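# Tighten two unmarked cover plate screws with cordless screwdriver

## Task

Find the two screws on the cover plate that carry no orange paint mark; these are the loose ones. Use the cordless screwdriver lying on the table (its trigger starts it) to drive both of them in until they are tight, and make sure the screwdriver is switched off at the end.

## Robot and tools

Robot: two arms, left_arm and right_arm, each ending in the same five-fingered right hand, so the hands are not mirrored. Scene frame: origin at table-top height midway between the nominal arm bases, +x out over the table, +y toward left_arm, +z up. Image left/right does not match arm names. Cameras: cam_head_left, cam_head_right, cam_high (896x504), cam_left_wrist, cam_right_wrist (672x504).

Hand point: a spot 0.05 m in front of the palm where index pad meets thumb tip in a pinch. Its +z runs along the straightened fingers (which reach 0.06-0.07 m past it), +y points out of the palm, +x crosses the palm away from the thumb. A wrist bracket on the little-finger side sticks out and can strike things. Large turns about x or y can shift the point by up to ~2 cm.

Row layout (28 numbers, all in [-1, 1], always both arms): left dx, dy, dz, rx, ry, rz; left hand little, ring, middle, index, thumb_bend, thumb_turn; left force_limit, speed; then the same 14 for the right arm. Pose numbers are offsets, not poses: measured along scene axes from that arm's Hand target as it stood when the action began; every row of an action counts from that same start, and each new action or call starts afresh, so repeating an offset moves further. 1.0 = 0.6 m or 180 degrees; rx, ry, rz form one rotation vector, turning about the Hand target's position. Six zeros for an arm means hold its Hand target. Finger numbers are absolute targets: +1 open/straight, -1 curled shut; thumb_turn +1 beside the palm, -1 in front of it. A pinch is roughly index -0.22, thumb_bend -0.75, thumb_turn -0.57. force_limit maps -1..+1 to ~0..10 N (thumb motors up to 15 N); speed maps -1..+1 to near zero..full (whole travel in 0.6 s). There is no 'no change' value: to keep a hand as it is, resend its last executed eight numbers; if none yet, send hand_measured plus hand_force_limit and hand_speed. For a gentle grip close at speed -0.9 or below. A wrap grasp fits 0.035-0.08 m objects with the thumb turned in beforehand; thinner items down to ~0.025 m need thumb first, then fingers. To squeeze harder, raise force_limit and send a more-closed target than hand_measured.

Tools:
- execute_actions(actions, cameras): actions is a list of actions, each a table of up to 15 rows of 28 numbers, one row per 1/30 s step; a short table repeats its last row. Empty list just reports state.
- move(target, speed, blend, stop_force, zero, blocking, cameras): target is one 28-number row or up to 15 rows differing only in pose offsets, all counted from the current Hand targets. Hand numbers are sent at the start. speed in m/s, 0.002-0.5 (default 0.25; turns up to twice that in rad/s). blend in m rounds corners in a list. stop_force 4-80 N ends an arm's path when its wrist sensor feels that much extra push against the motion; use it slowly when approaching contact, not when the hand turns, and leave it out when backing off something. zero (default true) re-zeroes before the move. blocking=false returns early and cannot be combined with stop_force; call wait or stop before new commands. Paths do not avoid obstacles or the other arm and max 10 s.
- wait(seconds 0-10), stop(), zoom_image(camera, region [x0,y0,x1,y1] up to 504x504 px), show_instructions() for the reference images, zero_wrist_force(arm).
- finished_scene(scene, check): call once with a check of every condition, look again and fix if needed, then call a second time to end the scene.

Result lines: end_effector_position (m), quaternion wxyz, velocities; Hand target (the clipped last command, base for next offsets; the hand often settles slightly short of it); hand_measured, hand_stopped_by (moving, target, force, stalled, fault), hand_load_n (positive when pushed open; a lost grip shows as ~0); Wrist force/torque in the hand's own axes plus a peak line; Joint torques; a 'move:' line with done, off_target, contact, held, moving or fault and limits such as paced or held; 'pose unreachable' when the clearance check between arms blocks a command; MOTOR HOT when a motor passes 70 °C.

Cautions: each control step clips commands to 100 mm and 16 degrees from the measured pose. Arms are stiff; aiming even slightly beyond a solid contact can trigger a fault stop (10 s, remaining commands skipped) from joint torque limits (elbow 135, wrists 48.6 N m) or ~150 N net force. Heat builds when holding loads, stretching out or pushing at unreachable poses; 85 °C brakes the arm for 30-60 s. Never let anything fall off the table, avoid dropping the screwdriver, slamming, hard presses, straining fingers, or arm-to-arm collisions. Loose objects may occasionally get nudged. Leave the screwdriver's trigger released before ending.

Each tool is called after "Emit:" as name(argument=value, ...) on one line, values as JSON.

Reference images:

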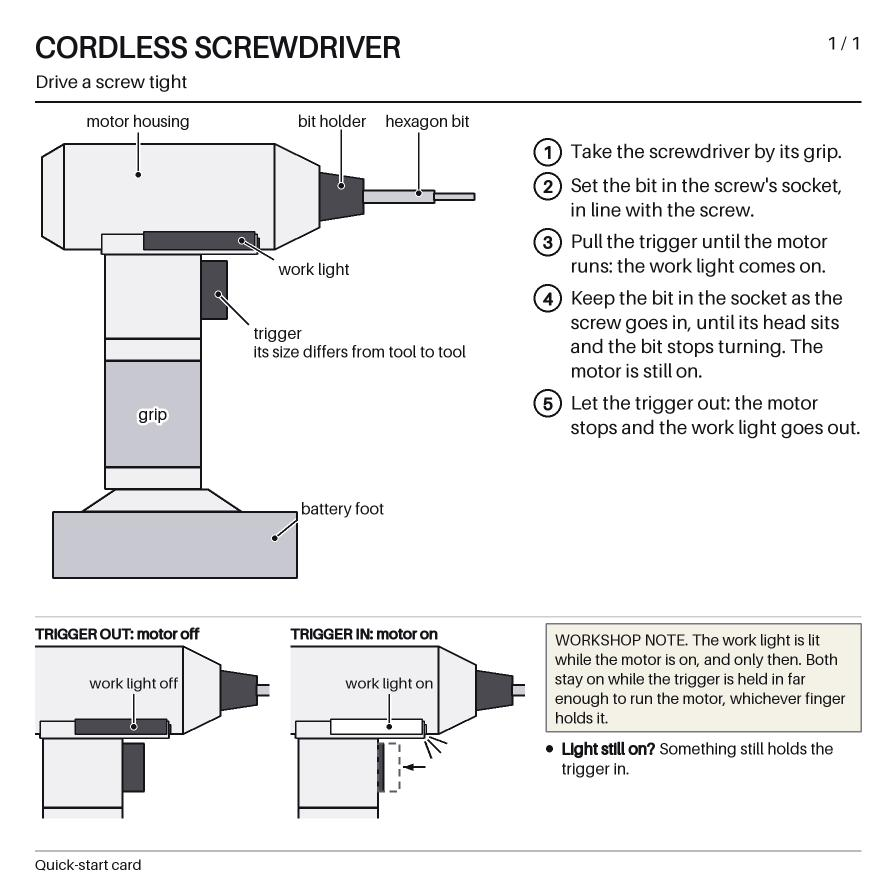

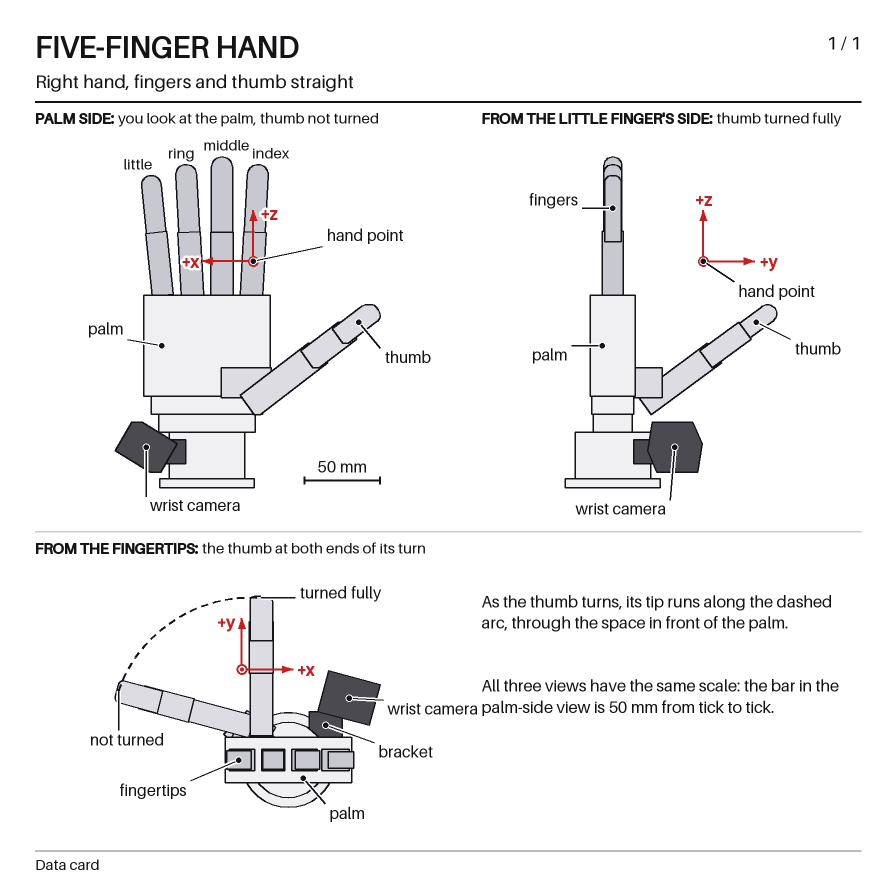

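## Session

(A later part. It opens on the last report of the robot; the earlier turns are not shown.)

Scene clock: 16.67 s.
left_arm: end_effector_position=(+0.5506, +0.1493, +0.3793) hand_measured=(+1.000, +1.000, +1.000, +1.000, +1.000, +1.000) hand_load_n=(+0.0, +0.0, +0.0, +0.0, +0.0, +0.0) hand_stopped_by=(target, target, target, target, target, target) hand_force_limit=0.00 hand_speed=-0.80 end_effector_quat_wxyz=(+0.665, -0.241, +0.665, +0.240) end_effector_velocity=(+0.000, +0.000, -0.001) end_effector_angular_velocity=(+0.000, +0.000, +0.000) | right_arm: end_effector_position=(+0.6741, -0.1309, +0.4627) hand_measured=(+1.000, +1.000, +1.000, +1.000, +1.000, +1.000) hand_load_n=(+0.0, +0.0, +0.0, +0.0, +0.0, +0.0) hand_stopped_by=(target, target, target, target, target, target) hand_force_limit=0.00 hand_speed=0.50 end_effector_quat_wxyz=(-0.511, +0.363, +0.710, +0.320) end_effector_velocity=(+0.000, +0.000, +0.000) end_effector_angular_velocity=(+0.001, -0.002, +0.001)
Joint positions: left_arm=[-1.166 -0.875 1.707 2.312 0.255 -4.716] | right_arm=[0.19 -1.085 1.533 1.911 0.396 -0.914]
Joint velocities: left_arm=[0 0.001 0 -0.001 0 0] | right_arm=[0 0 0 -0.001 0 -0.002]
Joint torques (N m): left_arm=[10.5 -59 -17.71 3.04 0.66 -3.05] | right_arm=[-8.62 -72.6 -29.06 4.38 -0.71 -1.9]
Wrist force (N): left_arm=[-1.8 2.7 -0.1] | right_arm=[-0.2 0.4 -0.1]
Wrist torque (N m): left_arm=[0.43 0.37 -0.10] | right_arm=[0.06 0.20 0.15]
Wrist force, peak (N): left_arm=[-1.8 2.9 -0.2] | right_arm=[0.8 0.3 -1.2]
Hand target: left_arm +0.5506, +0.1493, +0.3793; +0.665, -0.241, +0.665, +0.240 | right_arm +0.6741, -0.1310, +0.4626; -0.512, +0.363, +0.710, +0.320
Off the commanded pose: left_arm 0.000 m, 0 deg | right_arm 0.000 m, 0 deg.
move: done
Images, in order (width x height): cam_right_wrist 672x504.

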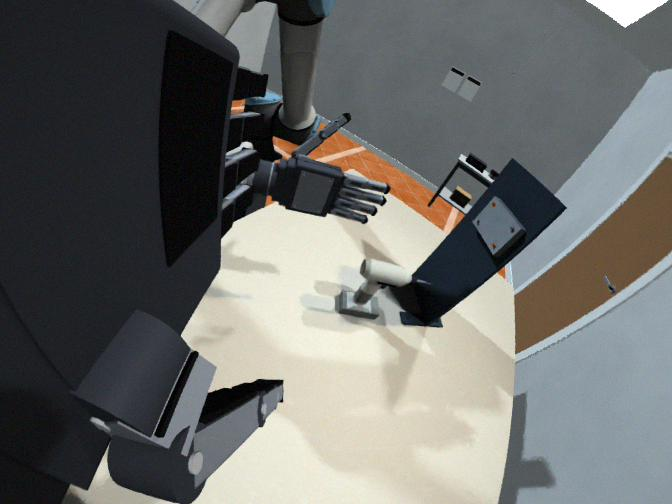

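Emit:
move(target=[0.131,0.012,-0.365,0,0,-0.022,1,1,1,1,1,-1,0,0.3,0,0,0,0,0,0,1,1,1,1,1,1,0,0.5], speed=0.2, cameras=["cam_left_wrist","cam_right_wrist","cam_head_left"])

Emit:
zoom_image(camera="cam_right_wrist", region=[240, 140, 480, 380])

Emit:
zoom_image(camera="cam_left_wrist", region=[200, 0, 500, 300])

Scene clock: 20.03 s.
left_arm: end_effector_position=(+0.6110, +0.1556, +0.2095) hand_measured=(+1.000, +1.000, +1.000, +1.000, +1.000, -1.000) hand_load_n=(+0.0, -0.5, +0.0, +0.0, +0.0, -0.5) hand_stopped_by=(target, target, target, target, target, target) hand_force_limit=0.00 hand_speed=0.30 end_effector_quat_wxyz=(+0.672, -0.223, +0.670, +0.222) end_effector_velocity=(+0.000, +0.000, +0.000) end_effector_angular_velocity=(-0.002, -0.001, +0.000) | right_arm: end_effector_position=(+0.6741, -0.1310, +0.4626) hand_measured=(+1.000, +1.000, +1.000, +1.000, +1.000, +1.000) hand_load_n=(+0.0, +0.0, +0.0, +0.0, +0.0, +0.0) hand_stopped_by=(target, target, target, target, target, target) hand_force_limit=0.00 hand_speed=0.50 end_effector_quat_wxyz=(-0.512, +0.363, +0.710, +0.320) end_effector_velocity=(+0.000, +0.000, +0.000) end_effector_angular_velocity=(+0.000, +0.000, +0.000)
Joint positions: left_arm=[-1.102 -0.634 1.647 2.14 0.137 -4.725] | right_arm=[0.19 -1.085 1.533 1.911 0.396 -0.914]
Joint velocities: left_arm=[0 0 0 0 0 -0.002] | right_arm=[0 0 0 0 0 0]
Joint torques (N m): left_arm=[-1.36 -82.25 -21.34 -0.12 -0.6 0.5] | right_arm=[-13.03 -70.47 -38.13 2.02 0.16 0.18]
Wrist force (N): left_arm=[-2.0 2.8 0.2] | right_arm=[0.0 0.5 -0.3]
Wrist torque (N m): left_arm=[0.41 0.40 -0.14] | right_arm=[0.09 0.18 0.17]
Wrist force, peak (N): left_arm=[7.7 2.9 -0.2] | right_arm=[0.4 0.9 -0.4]
Hand target: left_arm +0.6110, +0.1556, +0.2095; +0.672, -0.223, +0.670, +0.222 | right_arm +0.6741, -0.1310, +0.4626; -0.512, +0.363, +0.710, +0.320
Off the commanded pose: left_arm 0.053 m, 1 deg | right_arm 0.000 m, 0 deg.
FORCE FAULT: contact force on the left arm reached its limit, and that arm stopped. The contact can be on any part of that arm, not only on its tool. That arm's remaining commands of this call were not run. That arm is still stopped at the end of this call. That arm stays stopped for about 10 more seconds. Until then a move that you send moves the other arm only, and its call returns only when the move has ended. Once the stop has ended, the next robot result says so. If the stop ends while you think or write, that arm runs what you send next, counted from its Hand target as the stop leaves it. While its stop runs, an arm, its gripper or tool too, takes no new command. Until it ends, the stop uses up actions while you think or wait. An arm that is not stopped still takes commands.
move: fault (left_arm)
Images, in order (width x height): cam_head_left 896x504, cam_left_wrist 672x504, cam_right_wrist 672x504.

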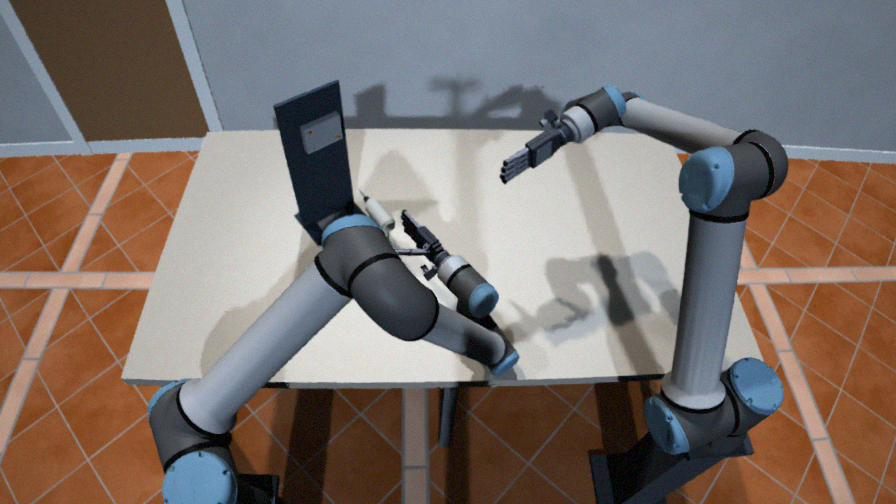

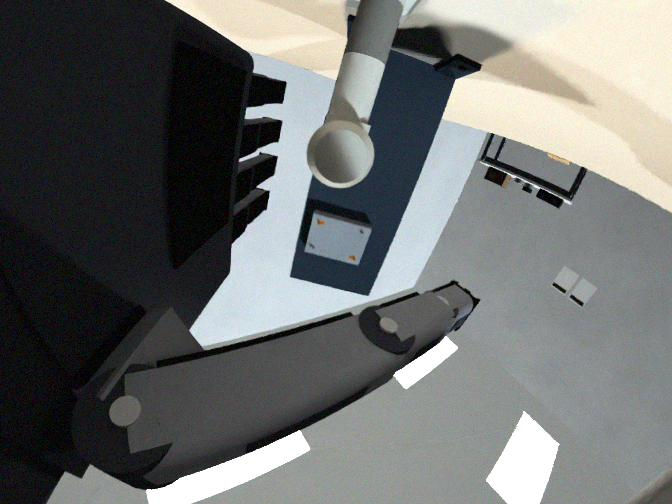

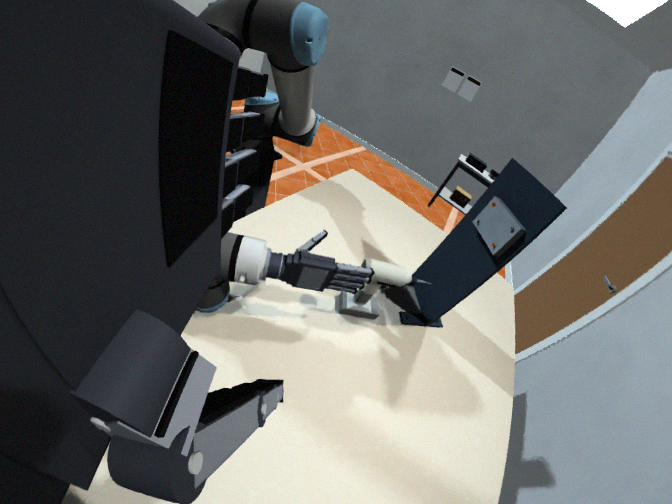

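Scaled by 2.100 from the camera's 672x504 image, which has a finer 960x720 frame.

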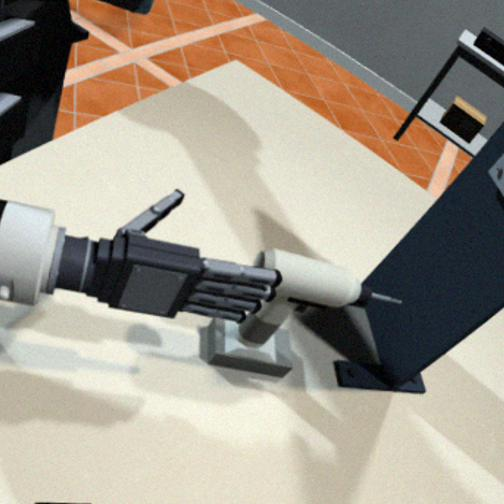

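Scaled by 1.680 from the camera's 672x504 image, which has a finer 960x720 frame.

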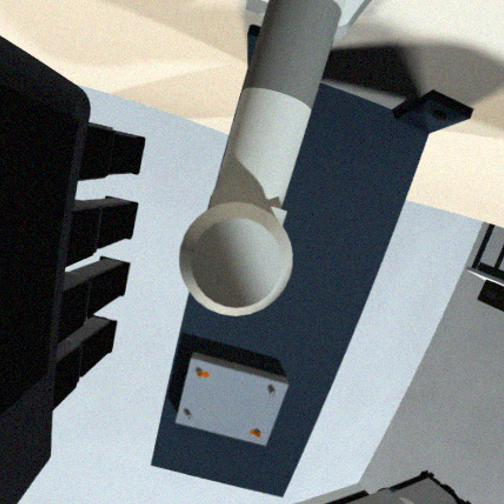

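Emit:
wait(seconds=10)

Emit:
zoom_image(camera="cam_high", region=[150, 200, 500, 500])

Emit:
zoom_image(camera="cam_right_wrist", region=[190, 0, 390, 320])

Emit:
zoom_image(camera="cam_head_right", region=[200, 70, 520, 380])

Scene clock: 30.33 s.
left_arm: end_effector_position=(+0.6110, +0.1556, +0.2095) hand_measured=(+1.000, +1.000, +1.000, +1.000, +1.000, -1.000) hand_load_n=(+0.0, +0.0, +0.0, +0.0, +0.0, -0.5) hand_stopped_by=(target, target, target, target, target, target) hand_force_limit=0.00 hand_speed=0.30 end_effector_quat_wxyz=(+0.672, -0.223, +0.670, +0.222) end_effector_velocity=(+0.000, +0.000, +0.000) end_effector_angular_velocity=(+0.000, +0.000, +0.000) | right_arm: end_effector_position=(+0.6741, -0.1310, +0.4626) hand_measured=(+1.000, +1.000, +1.000, +1.000, +1.000, +1.000) hand_load_n=(+0.0, +0.0, +0.0, +0.0, +0.0, +0.0) hand_stopped_by=(target, target, target, target, target, target) hand_force_limit=0.00 hand_speed=0.50 end_effector_quat_wxyz=(-0.512, +0.363, +0.710, +0.320) end_effector_velocity=(+0.000, +0.000, +0.000) end_effector_angular_velocity=(+0.000, +0.000, +0.000)
Joint positions: left_arm=[-1.102 -0.634 1.647 2.14 0.137 -4.725] | right_arm=[0.19 -1.085 1.533 1.911 0.396 -0.914]
Joint velocities: left_arm=[0 0 0 -0.001 0 0.001] | right_arm=[0 0 0 0 0 0]
Joint torques (N m): left_arm=[0.49 -79.06 -21.4 -0.47 -0.55 -0.21] | right_arm=[-1.42 -82.17 -34.92 1.47 -1.38 0.28]
Wrist force (N): left_arm=[-1.8 2.6 -0.6] | right_arm=[0.3 0.5 -0.3]
Wrist torque (N m): left_arm=[0.44 0.40 -0.14] | right_arm=[0.09 0.13 0.19]
Wrist force, peak (N): left_arm=[-2.2 3.1 -0.2] | right_arm=[-0.1 1.1 -0.1]
Hand target: left_arm +0.6110, +0.1556, +0.2095; +0.672, -0.223, +0.670, +0.222 | right_arm +0.6741, -0.1310, +0.4626; -0.512, +0.363, +0.710, +0.320
Off the commanded pose: left_arm 0.053 m, 1 deg | right_arm 0.000 m, 0 deg.
FORCE FAULT, CONTINUED: the left arm's stop, for the force fault that an earlier result reported, is over. The rest of the stop counts as 19 of the actions that you can send in this scene. During its stop the left arm's controller moved it back a little. That arm now holds where it stands, not its last command. That arm accepts commands again.
wait: 10.00 s; at rest from the start

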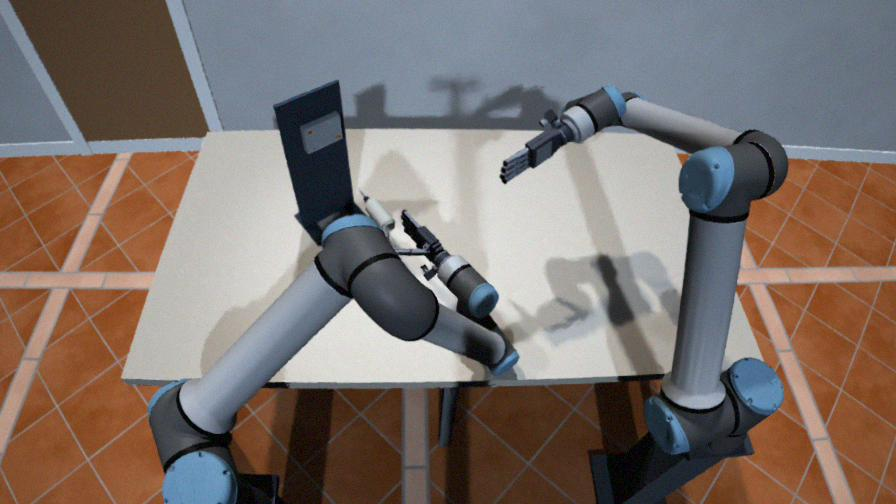

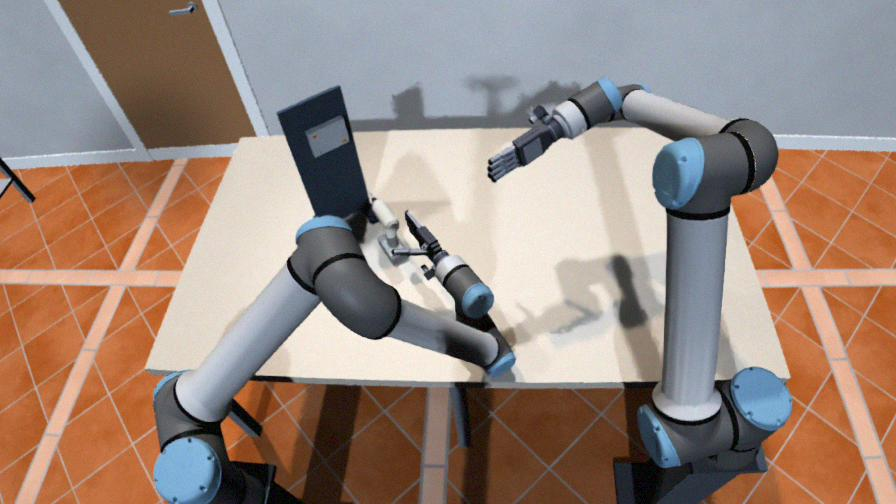

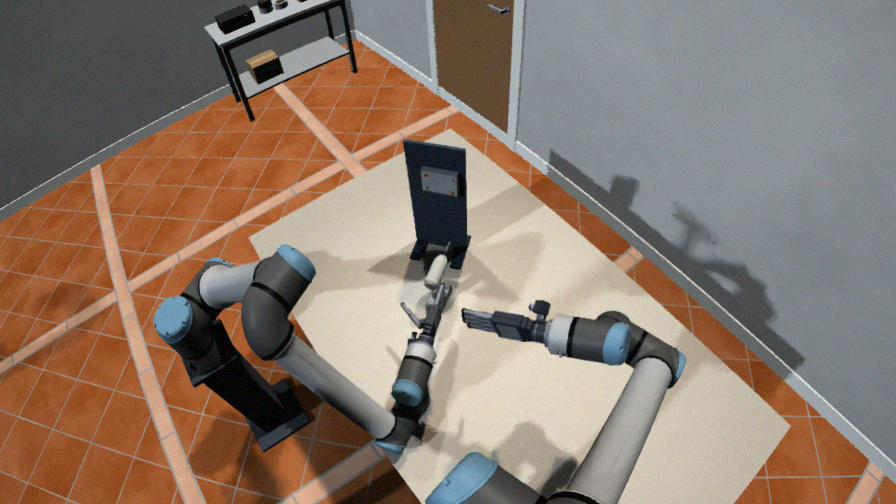

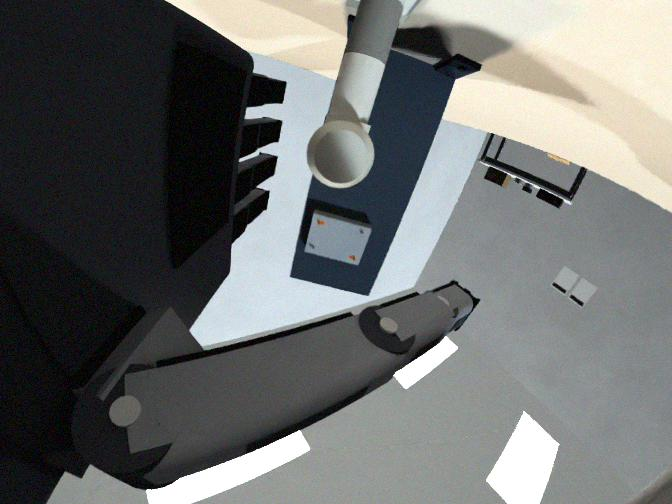

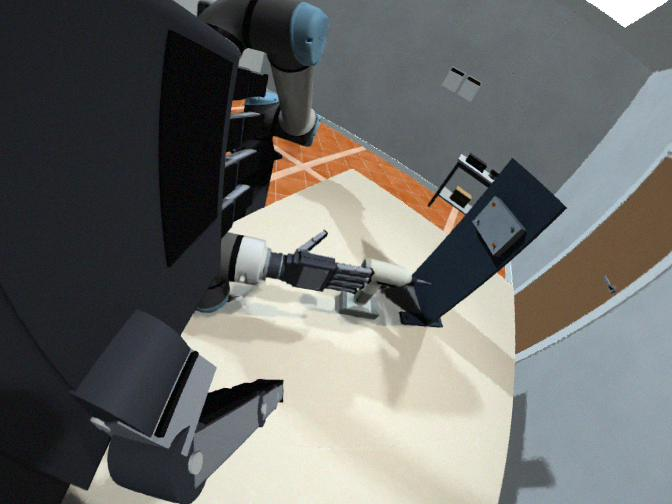

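Scaled by 1.440.

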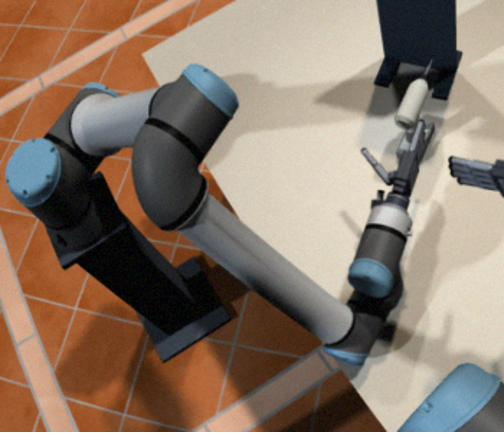

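Scaled by 1.575 from the camera's 672x504 image, which has a finer 960x720 frame.

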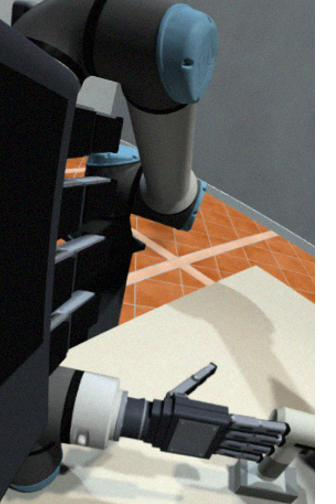

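Scaled by 1.575.

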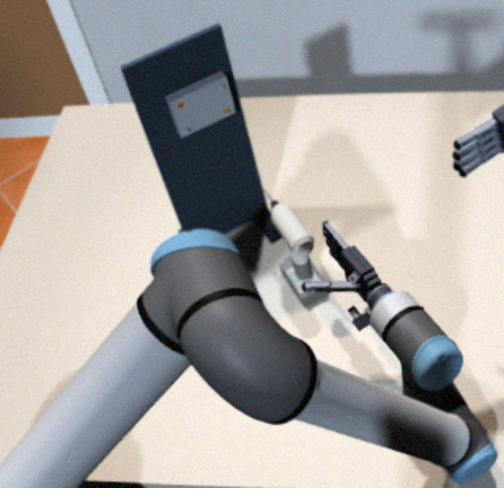

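Emit:
move(target=[[0,0,0.333,0,0,0,1,1,1,1,1,-1,0,0.3,0,0,0,0,0,0,1,1,1,1,1,1,0,0.5],[-0.185,0.741,0.484,0.012,0.1395,-0.4436,1,1,1,1,1,-1,0,0.3,-0.373,-0.115,0.062,-0.1087,-0.435,0.42,1,1,1,1,1,1,0,0.5]], speed=0.25)

Scene clock: 37.83 s.
left_arm: end_effector_position=(+0.4998, +0.5998, +0.5020) hand_measured=(+1.000, +1.000, +1.000, +1.000, +1.000, -1.000) hand_load_n=(+0.0, +0.0, +0.0, +0.0, +0.0, +0.0) hand_stopped_by=(target, target, target, target, target, target) hand_force_limit=0.00 hand_speed=0.30 end_effector_quat_wxyz=(+0.512, +0.317, +0.772, -0.206) end_effector_velocity=(-0.001, +0.000, +0.001) end_effector_angular_velocity=(+0.000, -0.002, -0.001) | right_arm: end_effector_position=(+0.4503, -0.2000, +0.4994) hand_measured=(+1.000, +1.000, +1.000, +1.000, +1.000, +1.000) hand_load_n=(+0.0, +0.0, +0.0, +0.0, +0.0, +0.0) hand_stopped_by=(target, target, target, target, target, target) hand_force_limit=0.00 hand_speed=0.50 end_effector_quat_wxyz=(-0.005, -0.304, +0.953, +0.002) end_effector_velocity=(+0.000, +0.000, +0.000) end_effector_angular_velocity=(+0.000, -0.001, +0.000)
Joint positions: left_arm=[-0.034 -1.859 2.398 3.139 -2.268 -4.341] | right_arm=[0.534 -1.395 1.427 1.547 1.563 -1.594]
Joint velocities: left_arm=[0 -0.001 0 -0.001 -0.001 0.001] | right_arm=[0 0 0 0 0.001 0]
Joint torques (N m): left_arm=[11.77 -29.99 -27.48 -1.14 -2.87 2.47] | right_arm=[-9.43 -56.9 -44.25 5.37 1.4 -0.28]
Wrist force (N): left_arm=[-1.1 2.7 -0.8] | right_arm=[0.6 0.6 0.2]
Wrist torque (N m): left_arm=[0.55 0.30 -0.06] | right_arm=[0.06 -0.12 0.05]
Wrist force, peak (N): left_arm=[-4.2 2.7 0.0] | right_arm=[1.4 1.3 0.1]
Hand target: left_arm +0.4997, +0.5998, +0.5020; +0.512, +0.317, +0.772, -0.206 | right_arm +0.4503, -0.2000, +0.4995; -0.005, -0.304, +0.953, +0.002
Off the commanded pose: left_arm 0.002 m, 0 deg | right_arm 0.000 m, 0 deg.
move: done

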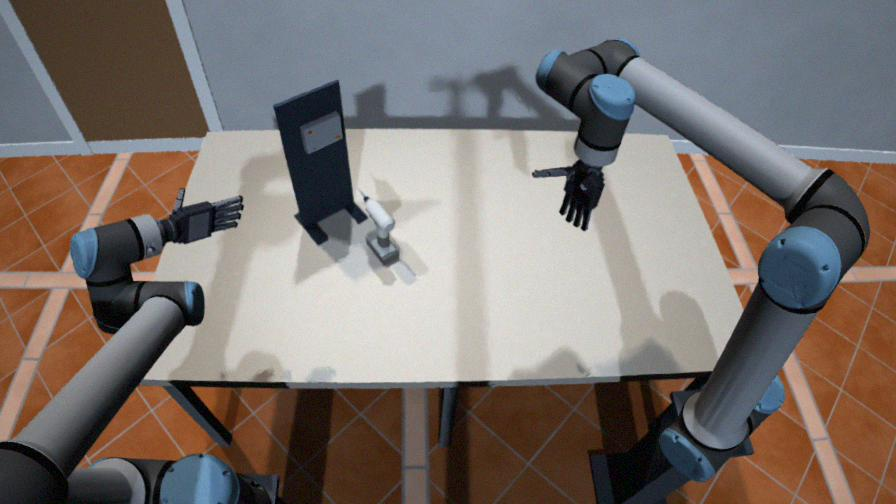

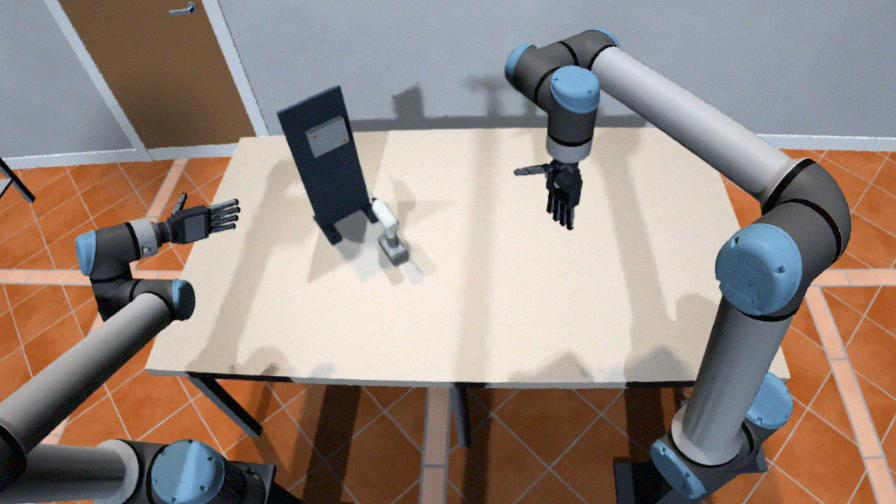

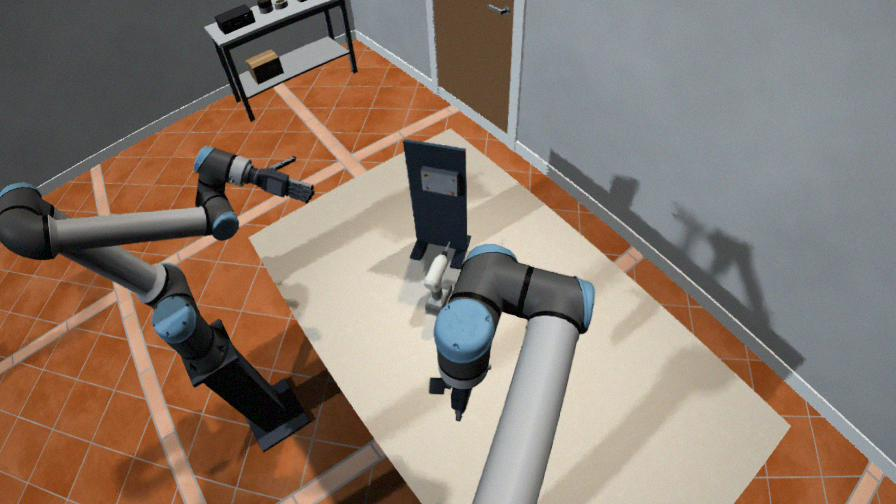

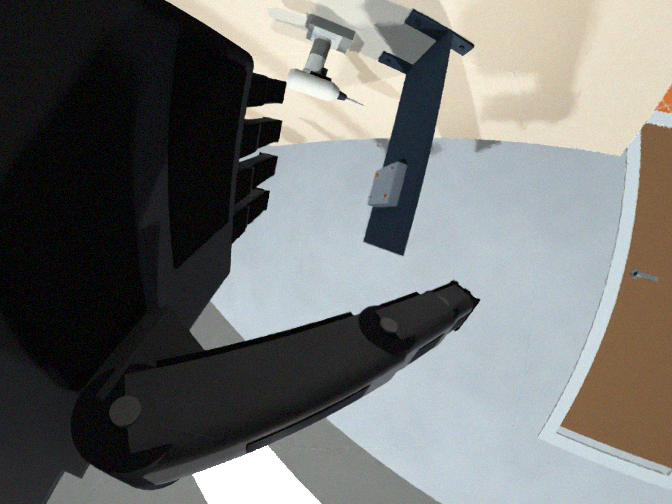

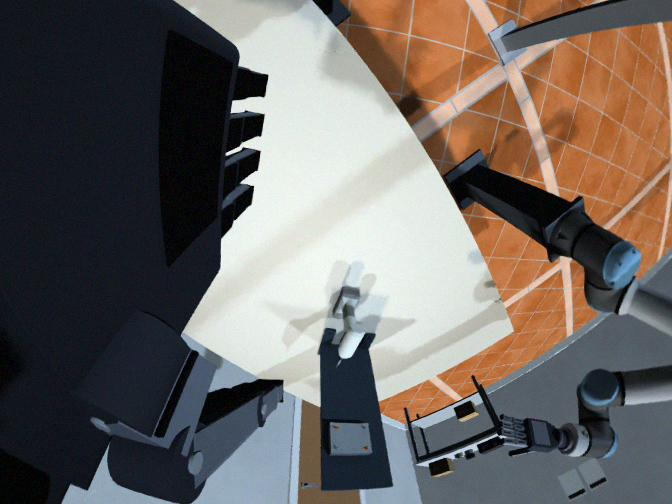

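Emit:
move(target=[0,0,0,0,0,0,1,1,1,1,1,1,0,0.3,0.183,0.5,-0.466,0.294,-0.4045,0,1,1,1,1,1,-1,0,0.3], speed=0.25)

Emit:
zoom_image(camera="cam_left_wrist", region=[200, 0, 500, 260])

Emit:
zoom_image(camera="cam_right_wrist", region=[200, 0, 500, 300])

Scene clock: 42.10 s.
left_arm: end_effector_position=(+0.4997, +0.5998, +0.5020) hand_measured=(+1.000, +1.000, +1.000, +1.000, +1.000, +1.000) hand_load_n=(+0.0, +0.0, +0.0, +0.0, +0.0, -0.5) hand_stopped_by=(target, target, target, target, target, target) hand_force_limit=0.00 hand_speed=0.30 end_effector_quat_wxyz=(+0.512, +0.317, +0.772, -0.206) end_effector_velocity=(+0.000, +0.000, +0.000) end_effector_angular_velocity=(+0.001, +0.000, -0.002) | right_arm: end_effector_position=(+0.5605, +0.1000, +0.2201) hand_measured=(+1.000, +1.000, +1.000, +1.000, +1.000, -1.000) hand_load_n=(+0.0, +0.0, +0.0, +0.0, +0.0, +0.0) hand_stopped_by=(target, target, target, target, target, target) hand_force_limit=0.00 hand_speed=0.30 end_effector_quat_wxyz=(+0.668, -0.218, +0.676, +0.223) end_effector_velocity=(+0.001, +0.000, -0.001) end_effector_angular_velocity=(+0.002, -0.001, +0.000)
Joint positions: left_arm=[-0.034 -1.86 2.398 3.139 -2.268 -4.34] | right_arm=[0.821 -1.114 1.94 -0.817 1.817 -1.558]
Joint velocities: left_arm=[0 0.001 0 0 -0.001 0.002] | right_arm=[-0.001 0.002 0 -0.004 0 0]
Joint torques (N m): left_arm=[1.33 -28.4 -31.41 -6.57 -0.17 -1.03] | right_arm=[-15.21 -61.99 -26.2 -5.09 -1.39 1.46]
Wrist force (N): left_arm=[-1.0 2.4 -1.0] | right_arm=[0.9 0.3 -0.2]
Wrist torque (N m): left_arm=[0.52 0.30 -0.05] | right_arm=[-0.13 0.01 -0.06]
Wrist force, peak (N): left_arm=[-1.7 2.8 -1.4] | right_arm=[2.4 0.6 0.6]
Hand target: left_arm +0.4997, +0.5998, +0.5020; +0.512, +0.317, +0.772, -0.206 | right_arm +0.5605, +0.1000, +0.2201; +0.668, -0.218, +0.676, +0.223
Off the commanded pose: left_arm 0.000 m, 0 deg | right_arm 0.000 m, 0 deg.
move: done

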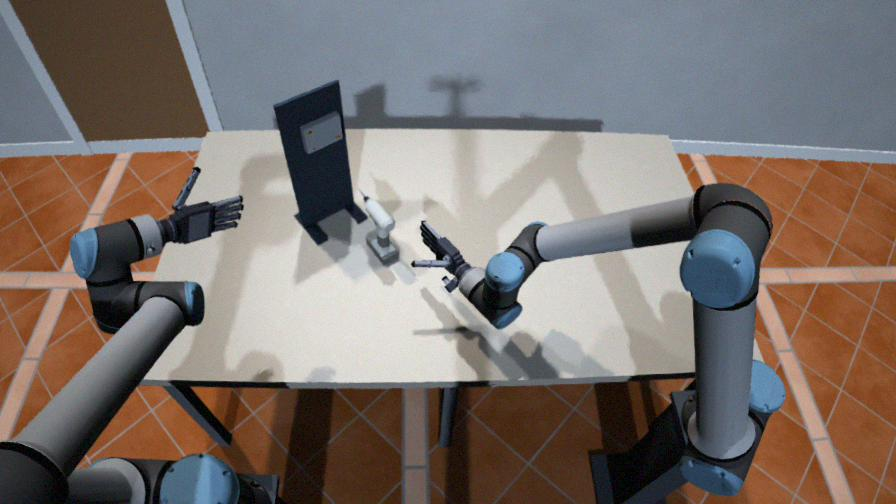

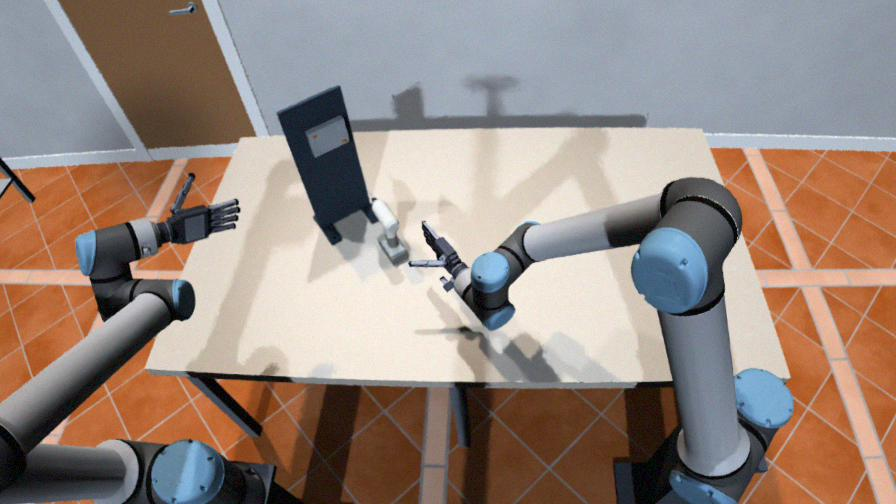

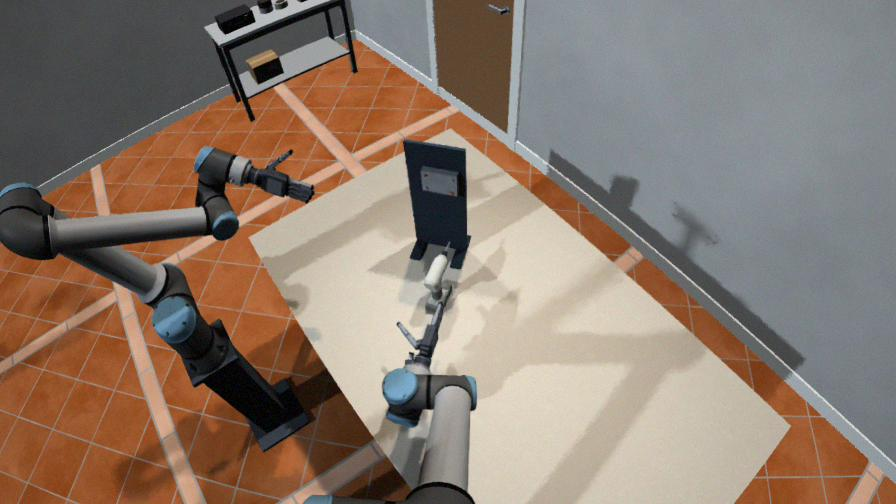

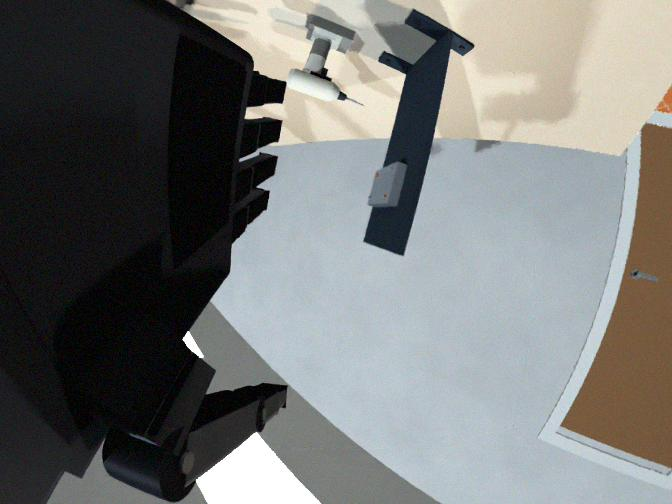

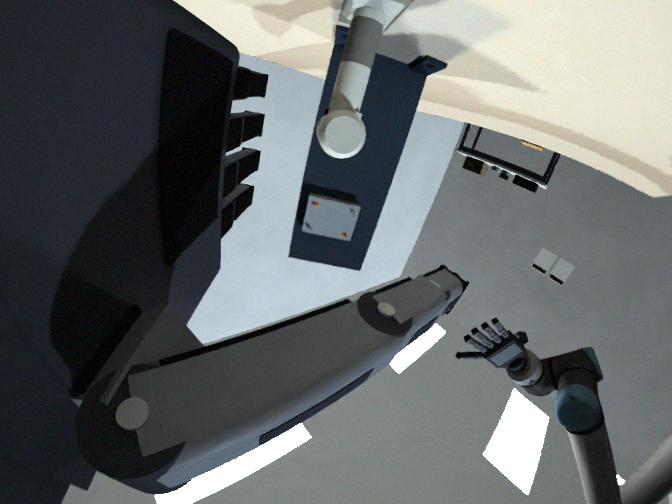

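Scaled by 1.680 from the camera's 672x504 image, which has a finer 960x720 frame.

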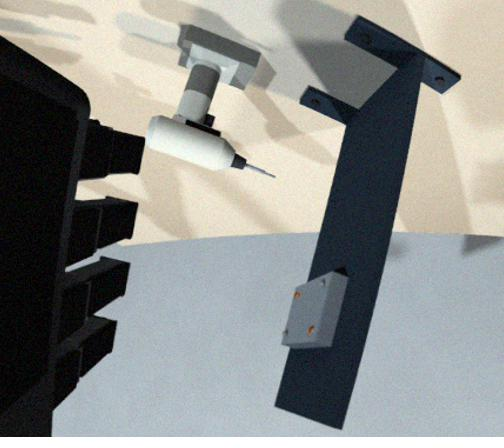

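Scaled by 1.680 from the camera's 672x504 image, which has a finer 960x720 frame.

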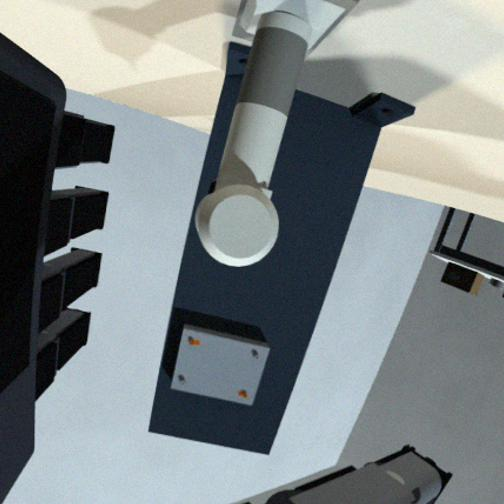

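Emit:
move(target=[0,0,0,0,0,0,1,1,1,1,1,1,0,0.3,0.0667,0.0493,0,0,0,0,1,1,1,1,1,-1,0,0.3], speed=0.2, cameras=["cam_right_wrist","cam_left_wrist"])

Emit:
zoom_image(camera="cam_right_wrist", region=[200, 0, 500, 300])

Scene clock: 43.30 s.
left_arm: end_effector_position=(+0.4997, +0.5998, +0.5020) hand_measured=(+1.000, +1.000, +1.000, +1.000, +1.000, +1.000) hand_load_n=(+0.0, +0.5, +0.0, +0.0, +0.0, +0.0) hand_stopped_by=(target, target, target, target, target, target) hand_force_limit=0.00 hand_speed=0.30 end_effector_quat_wxyz=(+0.512, +0.317, +0.772, -0.206) end_effector_velocity=(+0.000, +0.000, +0.000) end_effector_angular_velocity=(+0.000, +0.000, +0.000) | right_arm: end_effector_position=(+0.6006, +0.1295, +0.2200) hand_measured=(+1.000, +1.000, +1.000, +1.000, +1.000, -1.000) hand_load_n=(+0.0, +0.0, +0.0, +0.0, +0.0, +0.0) hand_stopped_by=(target, target, target, target, target, target) hand_force_limit=0.00 hand_speed=0.30 end_effector_quat_wxyz=(+0.668, -0.218, +0.676, +0.223) end_effector_velocity=(+0.000, +0.000, +0.001) end_effector_angular_velocity=(+0.001, -0.001, +0.000)
Joint positions: left_arm=[-0.034 -1.86 2.398 3.139 -2.268 -4.34] | right_arm=[0.804 -1.06 1.847 -0.778 1.8 -1.558]
Joint velocities: left_arm=[0 0 0 0 0 0] | right_arm=[0 -0.001 0 -0.001 0 0]
Joint torques (N m): left_arm=[-4.29 -25.82 -30.12 -6.74 0.33 -1.55] | right_arm=[14.3 -76.08 -33.92 -4.52 2.17 -1.26]
Wrist force (N): left_arm=[-1.2 2.3 -1.0] | right_arm=[0.6 0.1 -0.3]
Wrist torque (N m): left_arm=[0.50 0.33 -0.07] | right_arm=[-0.14 0.06 -0.09]
Wrist force, peak (N): left_arm=[-1.5 2.8 -1.2] | right_arm=[0.8 0.0 -1.6]
Hand target: left_arm +0.4997, +0.5998, +0.5020; +0.512, +0.317, +0.772, -0.206 | right_arm +0.6006, +0.1296, +0.2201; +0.668, -0.218, +0.676, +0.223
Off the commanded pose: left_arm 0.000 m, 0 deg | right_arm 0.000 m, 0 deg.
move: done
Images, in order (width x height): cam_left_wrist 672x504, cam_right_wrist 672x504.

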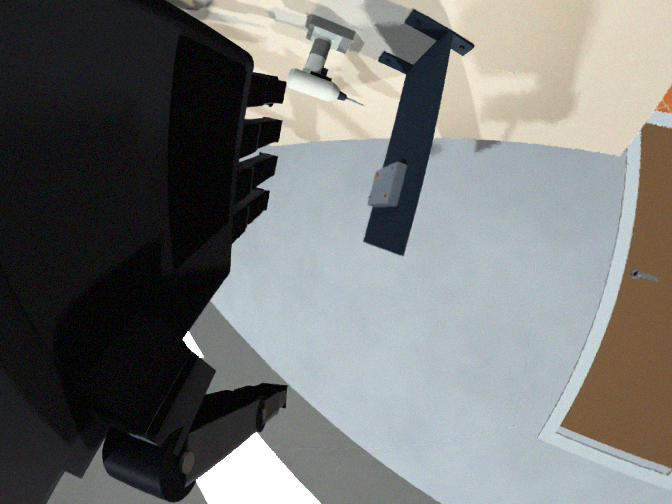

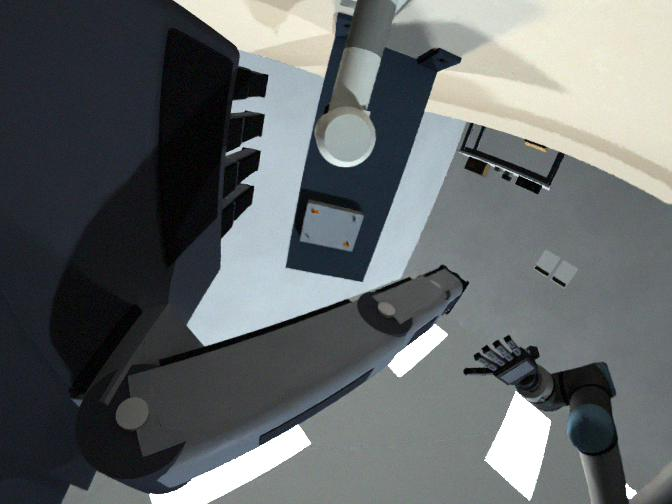

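Scaled by 1.680 from the camera's 672x504 image, which has a finer 960x720 frame.

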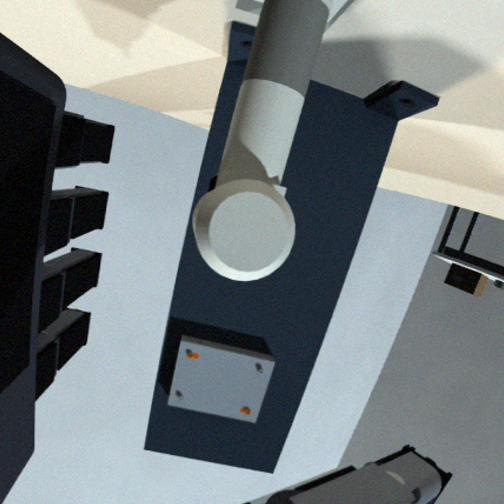

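Emit:
zoom_image(camera="cam_head_left", region=[280, 160, 520, 320])

Emit:
zoom_image(camera="cam_head_right", region=[280, 160, 520, 320])

Emit:
zoom_image(camera="cam_high", region=[360, 220, 500, 380])

This scene's latest camera images include none from cam_head_left. They are from: cam_left_wrist, cam_right_wrist. cam_head_left's image comes with the result of a call that names it in "cameras".

This scene's latest camera images include none from cam_head_right. They are from: cam_left_wrist, cam_right_wrist. cam_head_right's image comes with the result of a call that names it in "cameras".

This scene's latest camera images include none from cam_high. They are from: cam_left_wrist, cam_right_wrist. cam_high's image comes with the result of a call that names it in "cameras".


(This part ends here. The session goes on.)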